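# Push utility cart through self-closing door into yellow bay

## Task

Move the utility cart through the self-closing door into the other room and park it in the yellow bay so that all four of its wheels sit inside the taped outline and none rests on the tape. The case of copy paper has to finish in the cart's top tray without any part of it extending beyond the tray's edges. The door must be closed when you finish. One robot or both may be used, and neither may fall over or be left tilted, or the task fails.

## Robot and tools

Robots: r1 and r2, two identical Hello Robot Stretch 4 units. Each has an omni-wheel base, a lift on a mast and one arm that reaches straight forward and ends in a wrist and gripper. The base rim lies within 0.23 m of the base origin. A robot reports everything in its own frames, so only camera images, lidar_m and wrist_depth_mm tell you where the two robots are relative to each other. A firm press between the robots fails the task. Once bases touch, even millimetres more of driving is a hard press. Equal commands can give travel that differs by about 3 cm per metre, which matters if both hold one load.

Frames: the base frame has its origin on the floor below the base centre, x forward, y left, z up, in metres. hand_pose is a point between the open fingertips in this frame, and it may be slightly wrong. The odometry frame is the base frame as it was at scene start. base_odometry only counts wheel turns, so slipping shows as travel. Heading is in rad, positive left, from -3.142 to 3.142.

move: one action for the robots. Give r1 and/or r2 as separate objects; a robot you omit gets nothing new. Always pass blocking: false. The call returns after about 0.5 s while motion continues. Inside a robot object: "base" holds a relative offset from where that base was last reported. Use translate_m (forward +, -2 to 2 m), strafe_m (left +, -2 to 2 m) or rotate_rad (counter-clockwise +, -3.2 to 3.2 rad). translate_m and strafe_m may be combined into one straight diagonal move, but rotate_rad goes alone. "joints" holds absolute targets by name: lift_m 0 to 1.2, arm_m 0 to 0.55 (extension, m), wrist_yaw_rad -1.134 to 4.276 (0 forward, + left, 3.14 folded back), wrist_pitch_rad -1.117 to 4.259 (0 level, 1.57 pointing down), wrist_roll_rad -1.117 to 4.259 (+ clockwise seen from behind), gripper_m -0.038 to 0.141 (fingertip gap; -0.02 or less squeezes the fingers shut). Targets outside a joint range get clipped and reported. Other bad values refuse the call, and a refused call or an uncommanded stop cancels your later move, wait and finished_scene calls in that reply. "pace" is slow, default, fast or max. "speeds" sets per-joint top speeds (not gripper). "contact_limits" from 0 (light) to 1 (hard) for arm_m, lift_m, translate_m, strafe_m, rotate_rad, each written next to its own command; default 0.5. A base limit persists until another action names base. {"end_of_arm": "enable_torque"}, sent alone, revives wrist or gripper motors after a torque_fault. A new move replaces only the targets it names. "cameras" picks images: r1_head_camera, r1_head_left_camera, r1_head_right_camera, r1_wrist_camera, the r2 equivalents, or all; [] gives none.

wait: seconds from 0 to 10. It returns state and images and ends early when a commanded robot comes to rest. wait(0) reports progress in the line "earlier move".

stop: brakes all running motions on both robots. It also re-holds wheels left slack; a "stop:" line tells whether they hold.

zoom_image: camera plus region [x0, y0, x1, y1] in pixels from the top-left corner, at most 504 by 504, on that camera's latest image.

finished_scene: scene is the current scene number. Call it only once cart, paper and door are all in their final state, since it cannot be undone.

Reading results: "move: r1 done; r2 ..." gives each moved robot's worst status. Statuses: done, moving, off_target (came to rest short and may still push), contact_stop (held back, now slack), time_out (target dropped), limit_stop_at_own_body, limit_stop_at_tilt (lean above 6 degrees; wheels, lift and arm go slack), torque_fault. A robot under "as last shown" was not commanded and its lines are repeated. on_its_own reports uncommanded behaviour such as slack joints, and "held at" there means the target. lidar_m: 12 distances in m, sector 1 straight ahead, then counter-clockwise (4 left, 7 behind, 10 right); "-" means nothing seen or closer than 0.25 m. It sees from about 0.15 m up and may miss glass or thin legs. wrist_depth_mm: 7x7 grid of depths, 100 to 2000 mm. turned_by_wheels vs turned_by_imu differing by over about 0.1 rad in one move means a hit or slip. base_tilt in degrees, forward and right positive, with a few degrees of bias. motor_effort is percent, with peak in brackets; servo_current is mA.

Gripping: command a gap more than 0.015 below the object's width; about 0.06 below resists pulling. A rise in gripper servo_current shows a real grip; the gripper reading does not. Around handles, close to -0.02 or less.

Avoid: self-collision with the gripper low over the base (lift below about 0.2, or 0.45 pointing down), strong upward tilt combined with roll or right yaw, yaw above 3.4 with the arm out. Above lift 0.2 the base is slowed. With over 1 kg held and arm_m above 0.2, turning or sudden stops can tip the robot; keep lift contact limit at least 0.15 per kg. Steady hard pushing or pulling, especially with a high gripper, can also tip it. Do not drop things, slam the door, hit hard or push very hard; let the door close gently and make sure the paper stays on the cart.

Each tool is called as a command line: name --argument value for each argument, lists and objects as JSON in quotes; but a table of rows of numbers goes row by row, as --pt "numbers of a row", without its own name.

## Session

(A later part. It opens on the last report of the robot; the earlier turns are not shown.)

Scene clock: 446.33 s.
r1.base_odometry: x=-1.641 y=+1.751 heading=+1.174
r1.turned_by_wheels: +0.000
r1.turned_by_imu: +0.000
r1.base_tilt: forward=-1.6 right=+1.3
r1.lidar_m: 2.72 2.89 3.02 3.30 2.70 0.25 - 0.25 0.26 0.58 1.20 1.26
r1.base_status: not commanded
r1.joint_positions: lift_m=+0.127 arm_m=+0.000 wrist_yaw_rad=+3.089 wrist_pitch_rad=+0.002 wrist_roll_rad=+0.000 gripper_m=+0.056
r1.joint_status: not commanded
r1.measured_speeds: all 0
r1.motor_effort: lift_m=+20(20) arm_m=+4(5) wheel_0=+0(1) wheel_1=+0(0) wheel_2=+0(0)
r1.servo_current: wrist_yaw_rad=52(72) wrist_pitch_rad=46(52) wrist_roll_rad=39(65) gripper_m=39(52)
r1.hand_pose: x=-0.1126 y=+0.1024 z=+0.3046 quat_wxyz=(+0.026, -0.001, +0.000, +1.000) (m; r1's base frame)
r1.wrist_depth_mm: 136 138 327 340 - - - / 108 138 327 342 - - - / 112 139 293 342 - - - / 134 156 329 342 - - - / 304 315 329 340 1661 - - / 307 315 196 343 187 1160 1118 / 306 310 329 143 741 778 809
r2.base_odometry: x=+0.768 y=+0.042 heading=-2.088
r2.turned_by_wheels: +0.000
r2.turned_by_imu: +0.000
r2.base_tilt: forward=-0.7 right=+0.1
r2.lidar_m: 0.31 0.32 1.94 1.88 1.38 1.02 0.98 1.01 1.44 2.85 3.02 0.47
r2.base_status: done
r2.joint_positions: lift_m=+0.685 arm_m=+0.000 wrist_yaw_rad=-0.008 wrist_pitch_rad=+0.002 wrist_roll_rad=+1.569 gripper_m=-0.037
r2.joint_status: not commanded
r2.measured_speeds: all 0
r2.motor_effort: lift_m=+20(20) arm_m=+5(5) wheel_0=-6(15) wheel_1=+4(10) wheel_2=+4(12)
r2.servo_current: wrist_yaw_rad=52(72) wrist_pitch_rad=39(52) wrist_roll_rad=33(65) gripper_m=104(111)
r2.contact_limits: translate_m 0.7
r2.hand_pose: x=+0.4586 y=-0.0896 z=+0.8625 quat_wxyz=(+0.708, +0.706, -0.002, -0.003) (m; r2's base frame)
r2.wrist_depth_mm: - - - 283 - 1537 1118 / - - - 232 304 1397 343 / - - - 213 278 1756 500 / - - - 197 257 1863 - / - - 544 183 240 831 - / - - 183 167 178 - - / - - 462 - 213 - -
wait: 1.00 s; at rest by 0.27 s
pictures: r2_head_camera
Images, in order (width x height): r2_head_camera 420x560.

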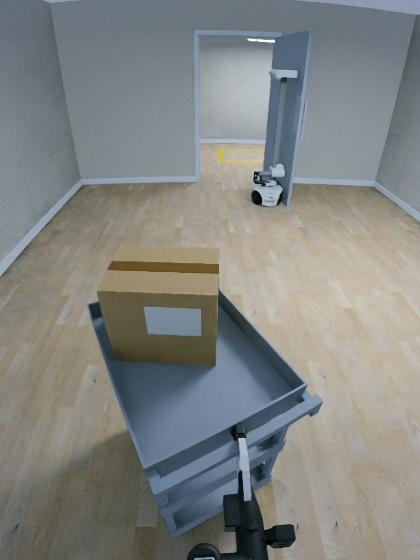

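move --blocking false --r2 '{"base":{"translate_m":0.2,"strafe_m":0.5},"contact_limits":{"translate_m":0.7},"pace":"slow"}' --cameras '[]'

wait --seconds 10 --cameras '["r2_head_camera"]'

Scene clock: 460.60 s.
move: r2 moving
r1: as last shown
r1.lidar_m: 2.74 2.91 3.02 3.33 2.68 0.25 - 0.25 0.28 0.58 1.21 1.22
r1.servo_current: wrist_yaw_rad=52(65) wrist_pitch_rad=46(46) wrist_roll_rad=52(59) gripper_m=39(46)
r1.wrist_depth_mm: 136 138 327 340 - - - / 108 138 330 340 - - - / 112 139 293 342 - - - / 134 155 327 340 - - - / 303 315 329 340 1661 - - / 306 315 195 343 188 1160 1138 / 304 312 327 143 750 778 820
r2.base_odometry: x=+0.776 y=+0.032 heading=-2.090
r2.turned_by_wheels: -0.001
r2.turned_by_imu: -0.001
r2.base_tilt: forward=-0.6 right=+0.1
r2.lidar_m: 0.30 0.30 1.89 1.86 1.39 1.03 0.98 1.04 1.46 2.87 3.00 0.48
r2.base_status: translate_m moving; strafe_m moving
r2.joint_positions: lift_m=+0.685 arm_m=+0.000 wrist_yaw_rad=-0.008 wrist_pitch_rad=+0.002 wrist_roll_rad=+1.569 gripper_m=-0.037
r2.joint_status: not commanded
r2.measured_speeds: translate_m=+0.018 strafe_m=+0.046 rotate_rad=-0.001 lift_m=+0.000 arm_m=+0.000 wrist_yaw_rad=-0.009 wrist_pitch_rad=+0.000 wrist_roll_rad=+0.000
r2.motor_effort: lift_m=+20(20) arm_m=+4(5) wheel_0=-6(13) wheel_1=+9(9) wheel_2=-13(13)
r2.servo_current: wrist_yaw_rad=59(65) wrist_pitch_rad=39(46) wrist_roll_rad=46(52) gripper_m=98(104)
r2.contact_limits: translate_m 0.7
r2.hand_pose: x=+0.4585 y=-0.0898 z=+0.8625 quat_wxyz=(+0.708, +0.706, -0.002, -0.004) (m; r2's base frame)
r2.wrist_depth_mm: - - - 285 - 1576 1098 / - - - 233 315 342 340 / - - - 213 278 1708 504 / - - - 197 258 1921 - / - - 564 183 240 778 - / - - 183 167 177 - - / - - 462 - 213 - -
pictures: none
No camera images: "cameras" was empty.

Scene clock: 466.77 s.
earlier move: r2 done
r1.base_odometry: x=-1.641 y=+1.751 heading=+1.174
r1.turned_by_wheels: +0.000
r1.turned_by_imu: +0.000
r1.base_tilt: forward=-1.6 right=+1.3
r1.lidar_m: 2.74 2.88 3.02 4.95 2.70 0.25 - 0.25 0.26 0.57 1.22 1.24
r1.base_status: not commanded
r1.joint_positions: lift_m=+0.127 arm_m=+0.000 wrist_yaw_rad=+3.089 wrist_pitch_rad=+0.002 wrist_roll_rad=+0.000 gripper_m=+0.056
r1.joint_status: not commanded
r1.measured_speeds: all 0
r1.motor_effort: lift_m=+20(20) arm_m=+4(5) wheel_0=+0(1) wheel_1=+0(0) wheel_2=+0(0)
r1.servo_current: wrist_yaw_rad=46(72) wrist_pitch_rad=46(52) wrist_roll_rad=52(65) gripper_m=39(52)
r1.hand_pose: x=-0.1126 y=+0.1024 z=+0.3046 quat_wxyz=(+0.026, -0.001, +0.000, +1.000) (m; r1's base frame)
r1.wrist_depth_mm: 136 138 325 338 - - - / 108 138 329 338 - - - / 113 139 293 340 - - - / 134 155 327 342 - - - / 303 315 327 340 1618 - - / 306 315 195 343 188 1182 1138 / 306 309 329 143 750 768 831
r2.base_odometry: x=+1.103 y=-0.380 heading=-2.089
r2.turned_by_wheels: +0.001
r2.turned_by_imu: +0.002
r2.base_tilt: forward=-0.7 right=+0.0
r2.lidar_m: 0.31 0.32 1.38 1.34 1.45 1.22 1.16 1.24 1.71 3.36 3.51 0.47
r2.base_status: done
r2.joint_positions: lift_m=+0.685 arm_m=+0.000 wrist_yaw_rad=-0.006 wrist_pitch_rad=+0.002 wrist_roll_rad=+1.569 gripper_m=-0.037
r2.joint_status: not commanded
r2.measured_speeds: all 0
r2.motor_effort: lift_m=+20(20) arm_m=+4(5) wheel_0=-5(13) wheel_1=+5(9) wheel_2=-6(14)
r2.servo_current: wrist_yaw_rad=65(72) wrist_pitch_rad=39(52) wrist_roll_rad=46(65) gripper_m=98(111)
r2.contact_limits: translate_m 0.7
r2.hand_pose: x=+0.4587 y=-0.0892 z=+0.8625 quat_wxyz=(+0.708, +0.706, -0.001, -0.003) (m; r2's base frame)
r2.wrist_depth_mm: - - - 243 319 1366 1060 / - - - 224 296 1430 1118 / - - - 208 274 1708 504 / - - - 195 253 1863 - / - - 504 182 239 842 - / - - 183 168 178 - - / - - 477 - 216 - -
wait: 6.17 of 10 s (r2 has come to rest)
pictures: r2_head_camera
Images, in order (width x height): r2_head_camera 420x560.

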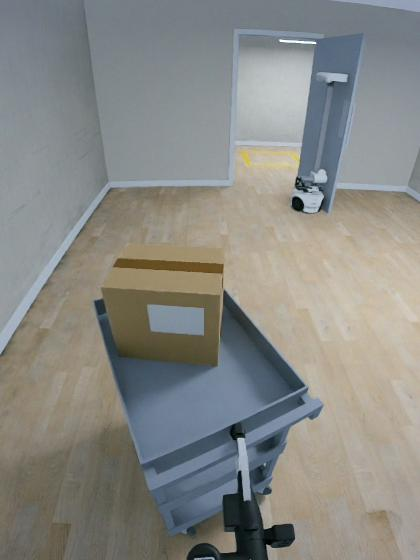

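move --blocking false --r2 '{"base":{"rotate_rad":-0.4},"contact_limits":{"rotate_rad":0.7},"pace":"slow"}' --cameras '[]'

wait --seconds 5 --cameras '["r2_head_camera"]'

Scene clock: 476.73 s.
move: r2 moving
r1: as last shown
r1.base_tilt: forward=-1.5 right=+1.3
r1.lidar_m: 2.74 2.92 3.02 4.96 2.70 0.25 - 0.25 0.26 0.55 1.20 1.19
r1.motor_effort: lift_m=+20(20) arm_m=+4(4) wheel_0=+0(1) wheel_1=+0(0) wheel_2=+0(0)
r1.servo_current: wrist_yaw_rad=46(52) wrist_pitch_rad=52(52) wrist_roll_rad=46(59) gripper_m=39(52)
r1.wrist_depth_mm: 136 138 327 340 - - - / 108 138 327 342 - - - / 112 138 293 342 - - - / 134 155 329 340 - - - / 303 315 325 340 1661 - - / 304 315 195 343 188 1160 1138 / 306 310 325 143 732 778 809
r2.base_odometry: x=+1.103 y=-0.380 heading=-2.212
r2.turned_by_wheels: -0.123
r2.turned_by_imu: -0.119
r2.base_tilt: forward=-0.6 right=+0.1
r2.lidar_m: 0.31 0.29 1.46 1.37 1.38 1.29 1.17 1.20 1.53 3.36 3.44 0.49
r2.base_status: rotate_rad moving
r2.joint_positions: lift_m=+0.685 arm_m=+0.000 wrist_yaw_rad=+0.012 wrist_pitch_rad=+0.002 wrist_roll_rad=+1.569 gripper_m=-0.037
r2.joint_status: not commanded
r2.measured_speeds: translate_m=+0.000 strafe_m=+0.001 rotate_rad=-0.489 lift_m=+0.000 arm_m=+0.001 wrist_yaw_rad=+0.015 wrist_pitch_rad=+0.000 wrist_roll_rad=+0.000
r2.motor_effort: lift_m=+20(20) arm_m=+4(5) wheel_0=+9(13) wheel_1=+8(9) wheel_2=+16(18)
r2.servo_current: wrist_yaw_rad=72(72) wrist_pitch_rad=46(46) wrist_roll_rad=39(52) gripper_m=104(104)
r2.contact_limits: rotate_rad 0.7
r2.hand_pose: x=+0.4603 y=-0.0839 z=+0.8625 quat_wxyz=(+0.708, +0.706, +0.005, +0.004) (m; r2's base frame)
r2.wrist_depth_mm: - - - 277 - 1708 1160 / - - - 245 330 336 342 / - - - 222 293 1756 496 / - - - 204 264 1863 - / - - 676 187 243 778 - / - 462 185 172 177 - - / - - 455 - 214 - -
pictures: none
No camera images: "cameras" was empty.

Scene clock: 477.77 s.
earlier move: r2 done
r1.base_odometry: x=-1.641 y=+1.751 heading=+1.174
r1.turned_by_wheels: +0.000
r1.turned_by_imu: +0.000
r1.base_tilt: forward=-1.6 right=+1.3
r1.lidar_m: 2.73 2.89 3.05 4.95 2.69 0.25 - 0.25 0.27 0.54 1.21 1.22
r1.base_status: not commanded
r1.joint_positions: lift_m=+0.127 arm_m=+0.000 wrist_yaw_rad=+3.089 wrist_pitch_rad=+0.002 wrist_roll_rad=+0.000 gripper_m=+0.056
r1.joint_status: not commanded
r1.measured_speeds: all 0
r1.motor_effort: lift_m=+20(20) arm_m=+4(4) wheel_0=+0(1) wheel_1=+0(0) wheel_2=+0(0)
r1.servo_current: wrist_yaw_rad=46(72) wrist_pitch_rad=33(52) wrist_roll_rad=39(65) gripper_m=39(52)
r1.hand_pose: x=-0.1126 y=+0.1024 z=+0.3046 quat_wxyz=(+0.026, -0.001, +0.000, +1.000) (m; r1's base frame)
r1.wrist_depth_mm: 136 137 325 340 - - - / 108 138 327 340 - - - / 113 138 291 340 - - - / 134 155 329 343 - - - / 303 315 329 343 1618 - - / 306 317 196 343 187 1160 1138 / 304 312 327 143 741 778 820
r2.base_odometry: x=+1.103 y=-0.380 heading=-2.488
r2.turned_by_wheels: -0.276
r2.turned_by_imu: -0.267
r2.base_tilt: forward=-0.7 right=+0.0
r2.lidar_m: 0.26 0.27 1.73 1.38 1.38 1.47 1.17 1.15 1.29 2.01 3.37 0.50
r2.base_status: done
r2.joint_positions: lift_m=+0.685 arm_m=+0.000 wrist_yaw_rad=+0.005 wrist_pitch_rad=+0.002 wrist_roll_rad=+1.569 gripper_m=-0.037
r2.joint_status: not commanded
r2.measured_speeds: all 0
r2.motor_effort: lift_m=+20(20) arm_m=-3(5) wheel_0=+3(16) wheel_1=+5(10) wheel_2=+5(18)
r2.servo_current: wrist_yaw_rad=52(78) wrist_pitch_rad=39(46) wrist_roll_rad=52(59) gripper_m=98(111)
r2.contact_limits: rotate_rad 0.7
r2.hand_pose: x=+0.4597 y=-0.0859 z=+0.8625 quat_wxyz=(+0.708, +0.706, +0.002, +0.001) (m; r2's base frame)
r2.wrist_depth_mm: - - - - - 1661 1182 / - - - - - 1661 1160 / - - - 366 - 1499 1118 / - - - 238 347 1576 459 / - - - 194 264 1756 496 / - - 186 159 178 1618 559 / - - - - 201 - -
wait: 1.03 of 5 s (r2 has come to rest)
pictures: r2_head_camera
Images, in order (width x height): r2_head_camera 420x560.

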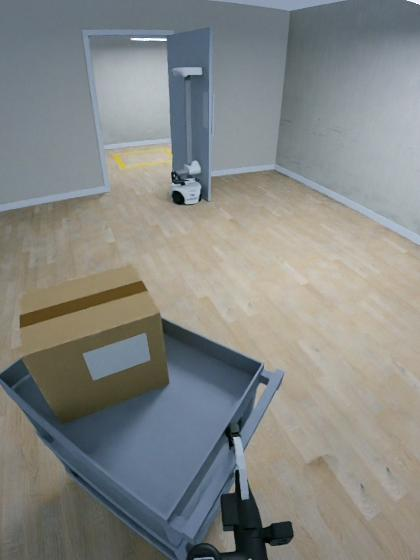

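move --blocking false --r2 '{"joints":{"gripper_m":0.1},"pace":"slow"}' --cameras '[]'

wait --seconds 2 --cameras '[]'

move --blocking false --r2 '{"base":{"translate_m":-0.18},"pace":"slow"}' --cameras '[]'

wait --seconds 3 --cameras '["r2_head_camera"]'

Scene clock: 513.63 s.
move: r2 moving
r1: as last shown
r1.base_tilt: forward=-1.5 right=+1.2
r1.lidar_m: 2.74 2.89 3.06 4.93 2.70 0.25 - 0.25 0.26 0.58 1.22 1.21
r1.servo_current: wrist_yaw_rad=46(72) wrist_pitch_rad=46(46) wrist_roll_rad=59(59) gripper_m=46(46)
r1.wrist_depth_mm: 136 138 327 340 - - - / 108 138 325 340 - - - / 112 139 291 340 - - - / 134 155 327 342 - - - / 306 315 329 340 1661 - - / 304 315 195 343 187 1160 1138 / 306 310 327 143 732 768 820
r2.base_odometry: x=+1.103 y=-0.380 heading=-2.488
r2.turned_by_wheels: +0.000
r2.turned_by_imu: +0.000
r2.base_tilt: forward=-0.7 right=+0.1
r2.lidar_m: 0.25 0.27 1.72 1.36 1.37 1.48 1.18 1.15 1.29 1.99 3.36 0.50
r2.base_status: not commanded
r2.joint_positions: lift_m=+0.685 arm_m=+0.000 wrist_yaw_rad=+0.005 wrist_pitch_rad=+0.002 wrist_roll_rad=+1.569 gripper_m=-0.024
r2.joint_status: gripper_m moving
r2.measured_speeds: all 0
r2.motor_effort: lift_m=+20(20) arm_m=-4(4) wheel_0=+3(4) wheel_1=+5(5) wheel_2=+5(6)
r2.servo_current: wrist_yaw_rad=46(59) wrist_pitch_rad=46(46) wrist_roll_rad=46(52) gripper_m=52(98)
r2.contact_limits: rotate_rad 0.7
r2.hand_pose: x=+0.4597 y=-0.0859 z=+0.8625 quat_wxyz=(+0.708, +0.706, +0.002, +0.001) (m; r2's base frame)
r2.wrist_depth_mm: - - - - - 1756 1160 / - - - - - 1708 1205 / - - - 368 - 1464 1060 / - - - 242 349 1618 459 / - - - 196 266 1708 496 / - - 186 161 178 1618 564 / - - - - 197 - -
pictures: none
No camera images: "cameras" was empty.

Scene clock: 515.63 s.
earlier move: r2 moving
r1.base_odometry: x=-1.641 y=+1.751 heading=+1.174
r1.turned_by_wheels: +0.000
r1.turned_by_imu: +0.000
r1.base_tilt: forward=-1.6 right=+1.3
r1.lidar_m: 2.73 2.87 3.03 4.97 2.69 0.25 - 0.25 0.26 0.58 1.22 1.20
r1.base_status: not commanded
r1.joint_positions: lift_m=+0.127 arm_m=+0.000 wrist_yaw_rad=+3.089 wrist_pitch_rad=+0.002 wrist_roll_rad=+0.000 gripper_m=+0.056
r1.joint_status: not commanded
r1.measured_speeds: all 0
r1.motor_effort: lift_m=+20(20) arm_m=+4(5) wheel_0=+0(1) wheel_1=+0(0) wheel_2=+0(0)
r1.servo_current: wrist_yaw_rad=46(72) wrist_pitch_rad=46(46) wrist_roll_rad=39(65) gripper_m=39(52)
r1.hand_pose: x=-0.1126 y=+0.1024 z=+0.3046 quat_wxyz=(+0.026, -0.001, +0.000, +1.000) (m; r1's base frame)
r1.wrist_depth_mm: 136 138 325 340 - - - / 108 138 329 340 - - - / 112 138 294 340 - - - / 134 155 327 342 - - - / 301 319 327 340 1618 - - / 306 315 195 342 187 1138 1160 / 306 309 327 143 741 778 809
r2.base_odometry: x=+1.103 y=-0.380 heading=-2.488
r2.turned_by_wheels: +0.000
r2.turned_by_imu: +0.000
r2.base_tilt: forward=-0.6 right=+0.1
r2.lidar_m: 0.25 0.28 1.73 1.39 1.37 1.48 1.19 1.16 1.29 2.00 3.37 0.50
r2.base_status: not commanded
r2.joint_positions: lift_m=+0.685 arm_m=+0.000 wrist_yaw_rad=+0.003 wrist_pitch_rad=+0.002 wrist_roll_rad=+1.569 gripper_m=+0.046
r2.joint_status: gripper_m moving
r2.measured_speeds: all 0
r2.motor_effort: lift_m=+20(20) arm_m=-3(4) wheel_0=+3(4) wheel_1=+4(5) wheel_2=+5(6)
r2.servo_current: wrist_yaw_rad=46(65) wrist_pitch_rad=39(46) wrist_roll_rad=46(59) gripper_m=72(98)
r2.contact_limits: rotate_rad 0.7
r2.hand_pose: x=+0.4595 y=-0.0866 z=+0.8624 quat_wxyz=(+0.708, +0.706, +0.002, +0.000) (m; r2's base frame)
r2.wrist_depth_mm: - - - - - 1661 1138 / - - - - - 1708 1182 / - - - 379 - 1576 1118 / - - - 309 397 1499 459 / - - - 205 276 1756 500 / - - 195 162 186 1756 559 / - - - - 208 - -
wait: 2.00 s; no rest
pictures: none
No camera images: "cameras" was empty.

Scene clock: 516.13 s.
earlier move: r2 moving
move: r2 moving
r1: as last shown
r1.lidar_m: 2.74 2.89 3.08 4.94 2.70 0.25 - 0.25 0.28 0.53 1.22 1.21
r1.motor_effort: lift_m=+20(20) arm_m=+4(4) wheel_0=+0(1) wheel_1=+0(0) wheel_2=+0(0)
r1.servo_current: wrist_yaw_rad=46(59) wrist_pitch_rad=46(46) wrist_roll_rad=52(72) gripper_m=39(46)
r1.wrist_depth_mm: 136 138 325 340 - - - / 108 138 329 340 - - - / 112 139 293 340 - - - / 134 155 327 342 - - - / 304 315 327 343 1661 - - / 304 315 196 343 187 1182 1138 / 306 312 327 143 741 768 820
r2.base_odometry: x=+1.113 y=-0.372 heading=-2.488
r2.turned_by_wheels: +0.000
r2.turned_by_imu: +0.000
r2.base_tilt: forward=-0.7 right=+0.1
r2.lidar_m: 0.25 0.30 1.71 1.36 1.36 1.46 1.18 1.15 1.27 1.99 3.37 0.56
r2.base_status: translate_m moving
r2.joint_positions: lift_m=+0.685 arm_m=+0.000 wrist_yaw_rad=+0.001 wrist_pitch_rad=+0.003 wrist_roll_rad=+1.569 gripper_m=+0.062
r2.joint_status: gripper_m moving
r2.measured_speeds: translate_m=-0.048 strafe_m=+0.000 rotate_rad=+0.000 lift_m=+0.000 arm_m=+0.000 wrist_yaw_rad=+0.000 wrist_pitch_rad=+0.000 wrist_roll_rad=+0.000
r2.motor_effort: lift_m=+19(20) arm_m=-4(4) wheel_0=-7(9) wheel_1=-5(6) wheel_2=+10(10)
r2.servo_current: wrist_yaw_rad=59(65) wrist_pitch_rad=39(46) wrist_roll_rad=52(52) gripper_m=72(78)
r2.hand_pose: x=+0.4594 y=-0.0870 z=+0.8623 quat_wxyz=(+0.708, +0.706, +0.001, +0.000) (m; r2's base frame)
r2.wrist_depth_mm: - - - - - 1708 1205 / - - - - - 1661 1182 / - - - 379 - 1618 1160 / - - - 347 402 1499 413 / - - - 217 287 1756 508 / - - 196 170 190 1708 564 / - - - - 216 621 -
pictures: none
No camera images: "cameras" was empty.

Scene clock: 518.70 s.
earlier move: r2 done
r1.base_odometry: x=-1.641 y=+1.751 heading=+1.174
r1.turned_by_wheels: +0.000
r1.turned_by_imu: +0.000
r1.base_tilt: forward=-1.6 right=+1.3
r1.lidar_m: 2.74 2.89 3.05 4.97 2.71 0.25 - 0.25 0.28 0.54 1.21 1.22
r1.base_status: not commanded
r1.joint_positions: lift_m=+0.127 arm_m=+0.000 wrist_yaw_rad=+3.089 wrist_pitch_rad=+0.002 wrist_roll_rad=+0.000 gripper_m=+0.056
r1.joint_status: not commanded
r1.measured_speeds: all 0
r1.motor_effort: lift_m=+20(20) arm_m=+4(5) wheel_0=+0(1) wheel_1=+0(0) wheel_2=+0(0)
r1.servo_current: wrist_yaw_rad=52(72) wrist_pitch_rad=39(52) wrist_roll_rad=52(72) gripper_m=39(52)
r1.hand_pose: x=-0.1126 y=+0.1024 z=+0.3046 quat_wxyz=(+0.026, -0.001, +0.000, +1.000) (m; r1's base frame)
r1.wrist_depth_mm: 136 138 325 340 - - - / 108 138 329 340 - - - / 113 139 293 340 - - - / 134 155 329 342 - - - / 303 314 329 342 1618 - - / 306 317 196 342 187 1160 1138 / 306 310 329 143 741 768 831
r2.base_odometry: x=+1.246 y=-0.270 heading=-2.488
r2.turned_by_wheels: +0.000
r2.turned_by_imu: +0.000
r2.base_tilt: forward=-0.7 right=+0.1
r2.lidar_m: 0.41 0.51 1.60 1.32 1.29 1.27 1.00 1.00 1.11 1.71 3.43 0.78
r2.base_status: done
r2.joint_positions: lift_m=+0.685 arm_m=+0.000 wrist_yaw_rad=+0.001 wrist_pitch_rad=+0.003 wrist_roll_rad=+1.569 gripper_m=+0.100
r2.joint_status: all done
r2.measured_speeds: all 0
r2.motor_effort: lift_m=+19(20) arm_m=-4(4) wheel_0=-4(9) wheel_1=-5(8) wheel_2=+6(10)
r2.servo_current: wrist_yaw_rad=46(65) wrist_pitch_rad=39(52) wrist_roll_rad=39(59) gripper_m=52(91)
r2.hand_pose: x=+0.4594 y=-0.0870 z=+0.8623 quat_wxyz=(+0.708, +0.706, +0.001, +0.000) (m; r2's base frame)
r2.wrist_depth_mm: - - - - - 1661 1182 / - - - - - 1661 1182 / - - - - - 1708 1182 / - - - 539 - 1756 508 / - - - 421 452 732 - / - - 193 293 193 - - / - - 574 - - - -
wait: 2.57 of 3 s (r2 has come to rest)
pictures: r2_head_camera
Images, in order (width x height): r2_head_camera 420x560.

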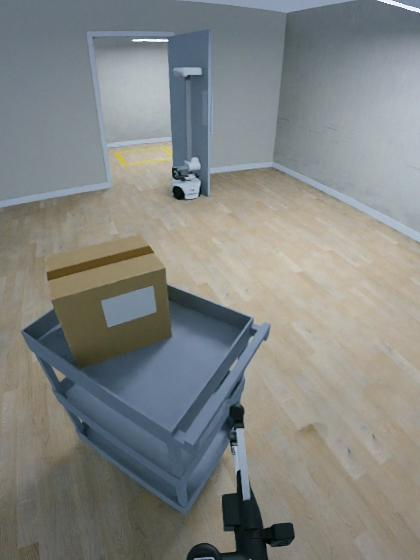

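move --blocking false --r2 '{"base":{"strafe_m":-0.5},"joints":{"gripper_m":0.141,"wrist_roll_rad":0}}' --cameras '[]'

wait --seconds 4 --cameras '[]'

move --blocking false --r2 '{"base":{"rotate_rad":0.85},"pace":"slow"}' --cameras '[]'

wait --seconds 4 --cameras '["r2_head_camera"]'

Scene clock: 526.43 s.
move: r2 moving
r1: as last shown
r1.lidar_m: 2.73 2.89 3.06 4.95 2.66 0.25 - 0.25 0.28 0.58 1.22 1.22
r1.motor_effort: lift_m=+20(20) arm_m=+4(4) wheel_0=+0(1) wheel_1=+0(0) wheel_2=+0(0)
r1.servo_current: wrist_yaw_rad=52(65) wrist_pitch_rad=39(52) wrist_roll_rad=59(65) gripper_m=46(46)
r1.wrist_depth_mm: 136 138 327 340 - - - / 108 138 329 340 - - - / 112 138 293 338 - - - / 134 155 325 340 - - - / 304 315 327 342 1661 - - / 306 315 196 342 187 1160 1160 / 304 310 329 143 741 768 809
r2.base_odometry: x=+1.224 y=-0.242 heading=-2.488
r2.turned_by_wheels: +0.000
r2.turned_by_imu: +0.000
r2.base_tilt: forward=-0.7 right=+0.1
r2.lidar_m: 0.41 0.46 1.63 1.36 1.35 1.25 1.00 0.99 1.11 1.71 3.39 3.74
r2.base_status: strafe_m moving
r2.joint_positions: lift_m=+0.685 arm_m=+0.000 wrist_yaw_rad=+0.001 wrist_pitch_rad=+0.003 wrist_roll_rad=+0.981 gripper_m=+0.115
r2.joint_status: wrist_roll_rad moving; gripper_m moving
r2.measured_speeds: translate_m=+0.000 strafe_m=-0.139 rotate_rad=+0.000 lift_m=+0.000 arm_m=+0.000 wrist_yaw_rad=+0.000 wrist_pitch_rad=+0.000 wrist_roll_rad=-1.820
r2.motor_effort: lift_m=+19(19) arm_m=-3(4) wheel_0=+7(12) wheel_1=-10(13) wheel_2=+0(6)
r2.servo_current: wrist_yaw_rad=52(59) wrist_pitch_rad=46(46) wrist_roll_rad=72(104) gripper_m=91(111)
r2.hand_pose: x=+0.4594 y=-0.0870 z=+0.8623 quat_wxyz=(+0.882, +0.471, +0.001, +0.000) (m; r2's base frame)
r2.wrist_depth_mm: - - - - - - - / - - - - - - 1921 / - - - - - - 1618 / - - - - - - 1430 / - - - 452 585 1708 1255 / - 559 197 387 194 554 1060 / - 539 554 - - 496 574
pictures: none
No camera images: "cameras" was empty.

Scene clock: 528.93 s.
earlier move: r2 done
r1.base_odometry: x=-1.641 y=+1.751 heading=+1.174
r1.turned_by_wheels: +0.000
r1.turned_by_imu: +0.000
r1.base_tilt: forward=-1.6 right=+1.3
r1.lidar_m: 2.74 2.91 3.06 3.86 2.68 0.25 - 0.25 0.26 0.57 1.20 1.21
r1.base_status: not commanded
r1.joint_positions: lift_m=+0.127 arm_m=+0.000 wrist_yaw_rad=+3.089 wrist_pitch_rad=+0.002 wrist_roll_rad=+0.000 gripper_m=+0.056
r1.joint_status: not commanded
r1.measured_speeds: all 0
r1.motor_effort: lift_m=+20(20) arm_m=+4(5) wheel_0=+0(1) wheel_1=+0(1) wheel_2=+0(0)
r1.servo_current: wrist_yaw_rad=52(72) wrist_pitch_rad=39(52) wrist_roll_rad=46(65) gripper_m=46(46)
r1.hand_pose: x=-0.1126 y=+0.1024 z=+0.3046 quat_wxyz=(+0.026, -0.001, +0.000, +1.000) (m; r1's base frame)
r1.wrist_depth_mm: 135 138 327 340 - - - / 108 138 327 338 - - - / 112 138 293 340 - - - / 134 155 329 342 - - - / 303 315 329 342 1618 - - / 306 317 196 342 187 1182 1138 / 304 310 325 143 741 778 820
r2.base_odometry: x=+0.942 y=+0.126 heading=-2.488
r2.turned_by_wheels: +0.000
r2.turned_by_imu: +0.000
r2.base_tilt: forward=-0.7 right=+0.1
r2.lidar_m: 4.08 0.68 0.65 1.82 1.77 1.06 0.83 0.82 0.91 1.39 2.95 3.25
r2.base_status: done
r2.joint_positions: lift_m=+0.685 arm_m=+0.000 wrist_yaw_rad=+0.001 wrist_pitch_rad=+0.003 wrist_roll_rad=+0.002 gripper_m=+0.141
r2.joint_status: all done
r2.measured_speeds: all 0
r2.motor_effort: lift_m=+19(19) arm_m=-3(4) wheel_0=+2(14) wheel_1=-3(13) wheel_2=+0(6)
r2.servo_current: wrist_yaw_rad=46(59) wrist_pitch_rad=39(46) wrist_roll_rad=46(104) gripper_m=46(111)
r2.hand_pose: x=+0.4594 y=-0.0870 z=+0.8623 quat_wxyz=(+1.000, +0.001, +0.001, +0.001) (m; r2's base frame)
r2.wrist_depth_mm: - - - - - - - / - - - - - - - / - - - - - - - / - - - - - - - / 549 - - - - - - / - - - - - - - / 831 1863 1808 - 1921 1756 1808
wait: 2.50 of 4 s (r2 has come to rest)
pictures: none
No camera images: "cameras" was empty.

Scene clock: 529.43 s.
move: r2 moving
r1: as last shown
r1.lidar_m: 2.75 2.88 3.04 3.93 2.68 0.25 - 0.25 0.26 0.58 1.22 1.20
r1.motor_effort: lift_m=+20(20) arm_m=+4(5) wheel_0=+0(0) wheel_1=+0(0) wheel_2=+0(0)
r1.servo_current: wrist_yaw_rad=46(65) wrist_pitch_rad=39(46) wrist_roll_rad=33(52) gripper_m=46(46)
r1.wrist_depth_mm: 135 138 325 338 - - - / 108 138 329 342 - - - / 112 139 293 340 - - - / 134 155 325 343 - - - / 303 315 327 342 1661 - - / 306 315 196 343 188 1160 1138 / 306 312 329 143 732 778 820
r2.base_odometry: x=+0.942 y=+0.127 heading=-2.363
r2.turned_by_wheels: +0.125
r2.turned_by_imu: +0.122
r2.base_tilt: forward=-0.7 right=+0.1
r2.lidar_m: 0.81 0.62 2.03 1.80 1.64 0.95 0.81 0.82 0.96 1.74 2.97 3.46
r2.base_status: rotate_rad moving
r2.joint_positions: lift_m=+0.685 arm_m=+0.000 wrist_yaw_rad=+0.001 wrist_pitch_rad=+0.003 wrist_roll_rad=+0.002 gripper_m=+0.141
r2.joint_status: not commanded
r2.measured_speeds: translate_m=-0.001 strafe_m=+0.000 rotate_rad=+0.486 lift_m=+0.000 arm_m=+0.000 wrist_yaw_rad=+0.000 wrist_pitch_rad=+0.000 wrist_roll_rad=+0.000
r2.motor_effort: lift_m=+19(19) arm_m=-3(4) wheel_0=-5(8) wheel_1=-7(8) wheel_2=-10(10)
r2.servo_current: wrist_yaw_rad=33(59) wrist_pitch_rad=39(52) wrist_roll_rad=46(59) gripper_m=46(59)
r2.hand_pose: x=+0.4594 y=-0.0870 z=+0.8623 quat_wxyz=(+1.000, +0.001, +0.001, +0.001) (m; r2's base frame)
r2.wrist_depth_mm: - - - - - - - / - - - - - - - / - - - - - - - / 854 - - - - - - / 512 591 - - - - - / - 615 - - - - - / - 1808 1808 - 1921 1756 1863
pictures: none
No camera images: "cameras" was empty.

Scene clock: 531.07 s.
earlier move: r2 done
r1.base_odometry: x=-1.641 y=+1.751 heading=+1.174
r1.turned_by_wheels: +0.000
r1.turned_by_imu: +0.000
r1.base_tilt: forward=-1.6 right=+1.3
r1.lidar_m: 2.74 2.89 3.05 4.09 2.69 0.25 - 0.25 0.26 0.58 1.22 1.21
r1.base_status: not commanded
r1.joint_positions: lift_m=+0.127 arm_m=+0.000 wrist_yaw_rad=+3.089 wrist_pitch_rad=+0.002 wrist_roll_rad=+0.000 gripper_m=+0.056
r1.joint_status: not commanded
r1.measured_speeds: all 0
r1.motor_effort: lift_m=+20(20) arm_m=+4(5) wheel_0=+0(1) wheel_1=+0(0) wheel_2=+0(0)
r1.servo_current: wrist_yaw_rad=59(65) wrist_pitch_rad=39(46) wrist_roll_rad=52(65) gripper_m=46(46)
r1.hand_pose: x=-0.1126 y=+0.1024 z=+0.3046 quat_wxyz=(+0.026, -0.001, +0.000, +1.000) (m; r1's base frame)
r1.wrist_depth_mm: 136 138 325 340 - - - / 108 138 327 338 - - - / 112 138 291 342 - - - / 134 155 327 340 - - - / 303 315 329 340 1618 - - / 307 314 196 340 187 1160 1138 / 306 310 329 143 741 778 820
r2.base_odometry: x=+0.942 y=+0.126 heading=-1.639
r2.turned_by_wheels: +0.724
r2.turned_by_imu: +0.705
r2.base_tilt: forward=-0.7 right=+0.0
r2.lidar_m: 0.64 1.86 1.77 1.26 0.88 0.82 0.86 1.11 2.67 3.03 3.99 0.71
r2.base_status: done
r2.joint_positions: lift_m=+0.685 arm_m=+0.000 wrist_yaw_rad=+0.001 wrist_pitch_rad=+0.003 wrist_roll_rad=+0.002 gripper_m=+0.141
r2.joint_status: not commanded
r2.measured_speeds: all 0
r2.motor_effort: lift_m=+19(19) arm_m=-3(4) wheel_0=-5(10) wheel_1=-3(8) wheel_2=-5(10)
r2.servo_current: wrist_yaw_rad=33(59) wrist_pitch_rad=46(52) wrist_roll_rad=52(59) gripper_m=52(59)
r2.hand_pose: x=+0.4594 y=-0.0870 z=+0.8623 quat_wxyz=(+1.000, +0.001, +0.001, +0.001) (m; r2's base frame)
r2.wrist_depth_mm: 1576 - - - - - - / 1576 - - - - - - / 1618 - - 798 809 - - / 1537 - - 809 741 - - / - - 492 496 455 525 - / - 192 496 166 1042 549 - / - 1863 1921 - - 1756 1808
wait: 1.63 of 4 s (r2 has come to rest)
pictures: r2_head_camera
Images, in order (width x height): r2_head_camera 420x560.

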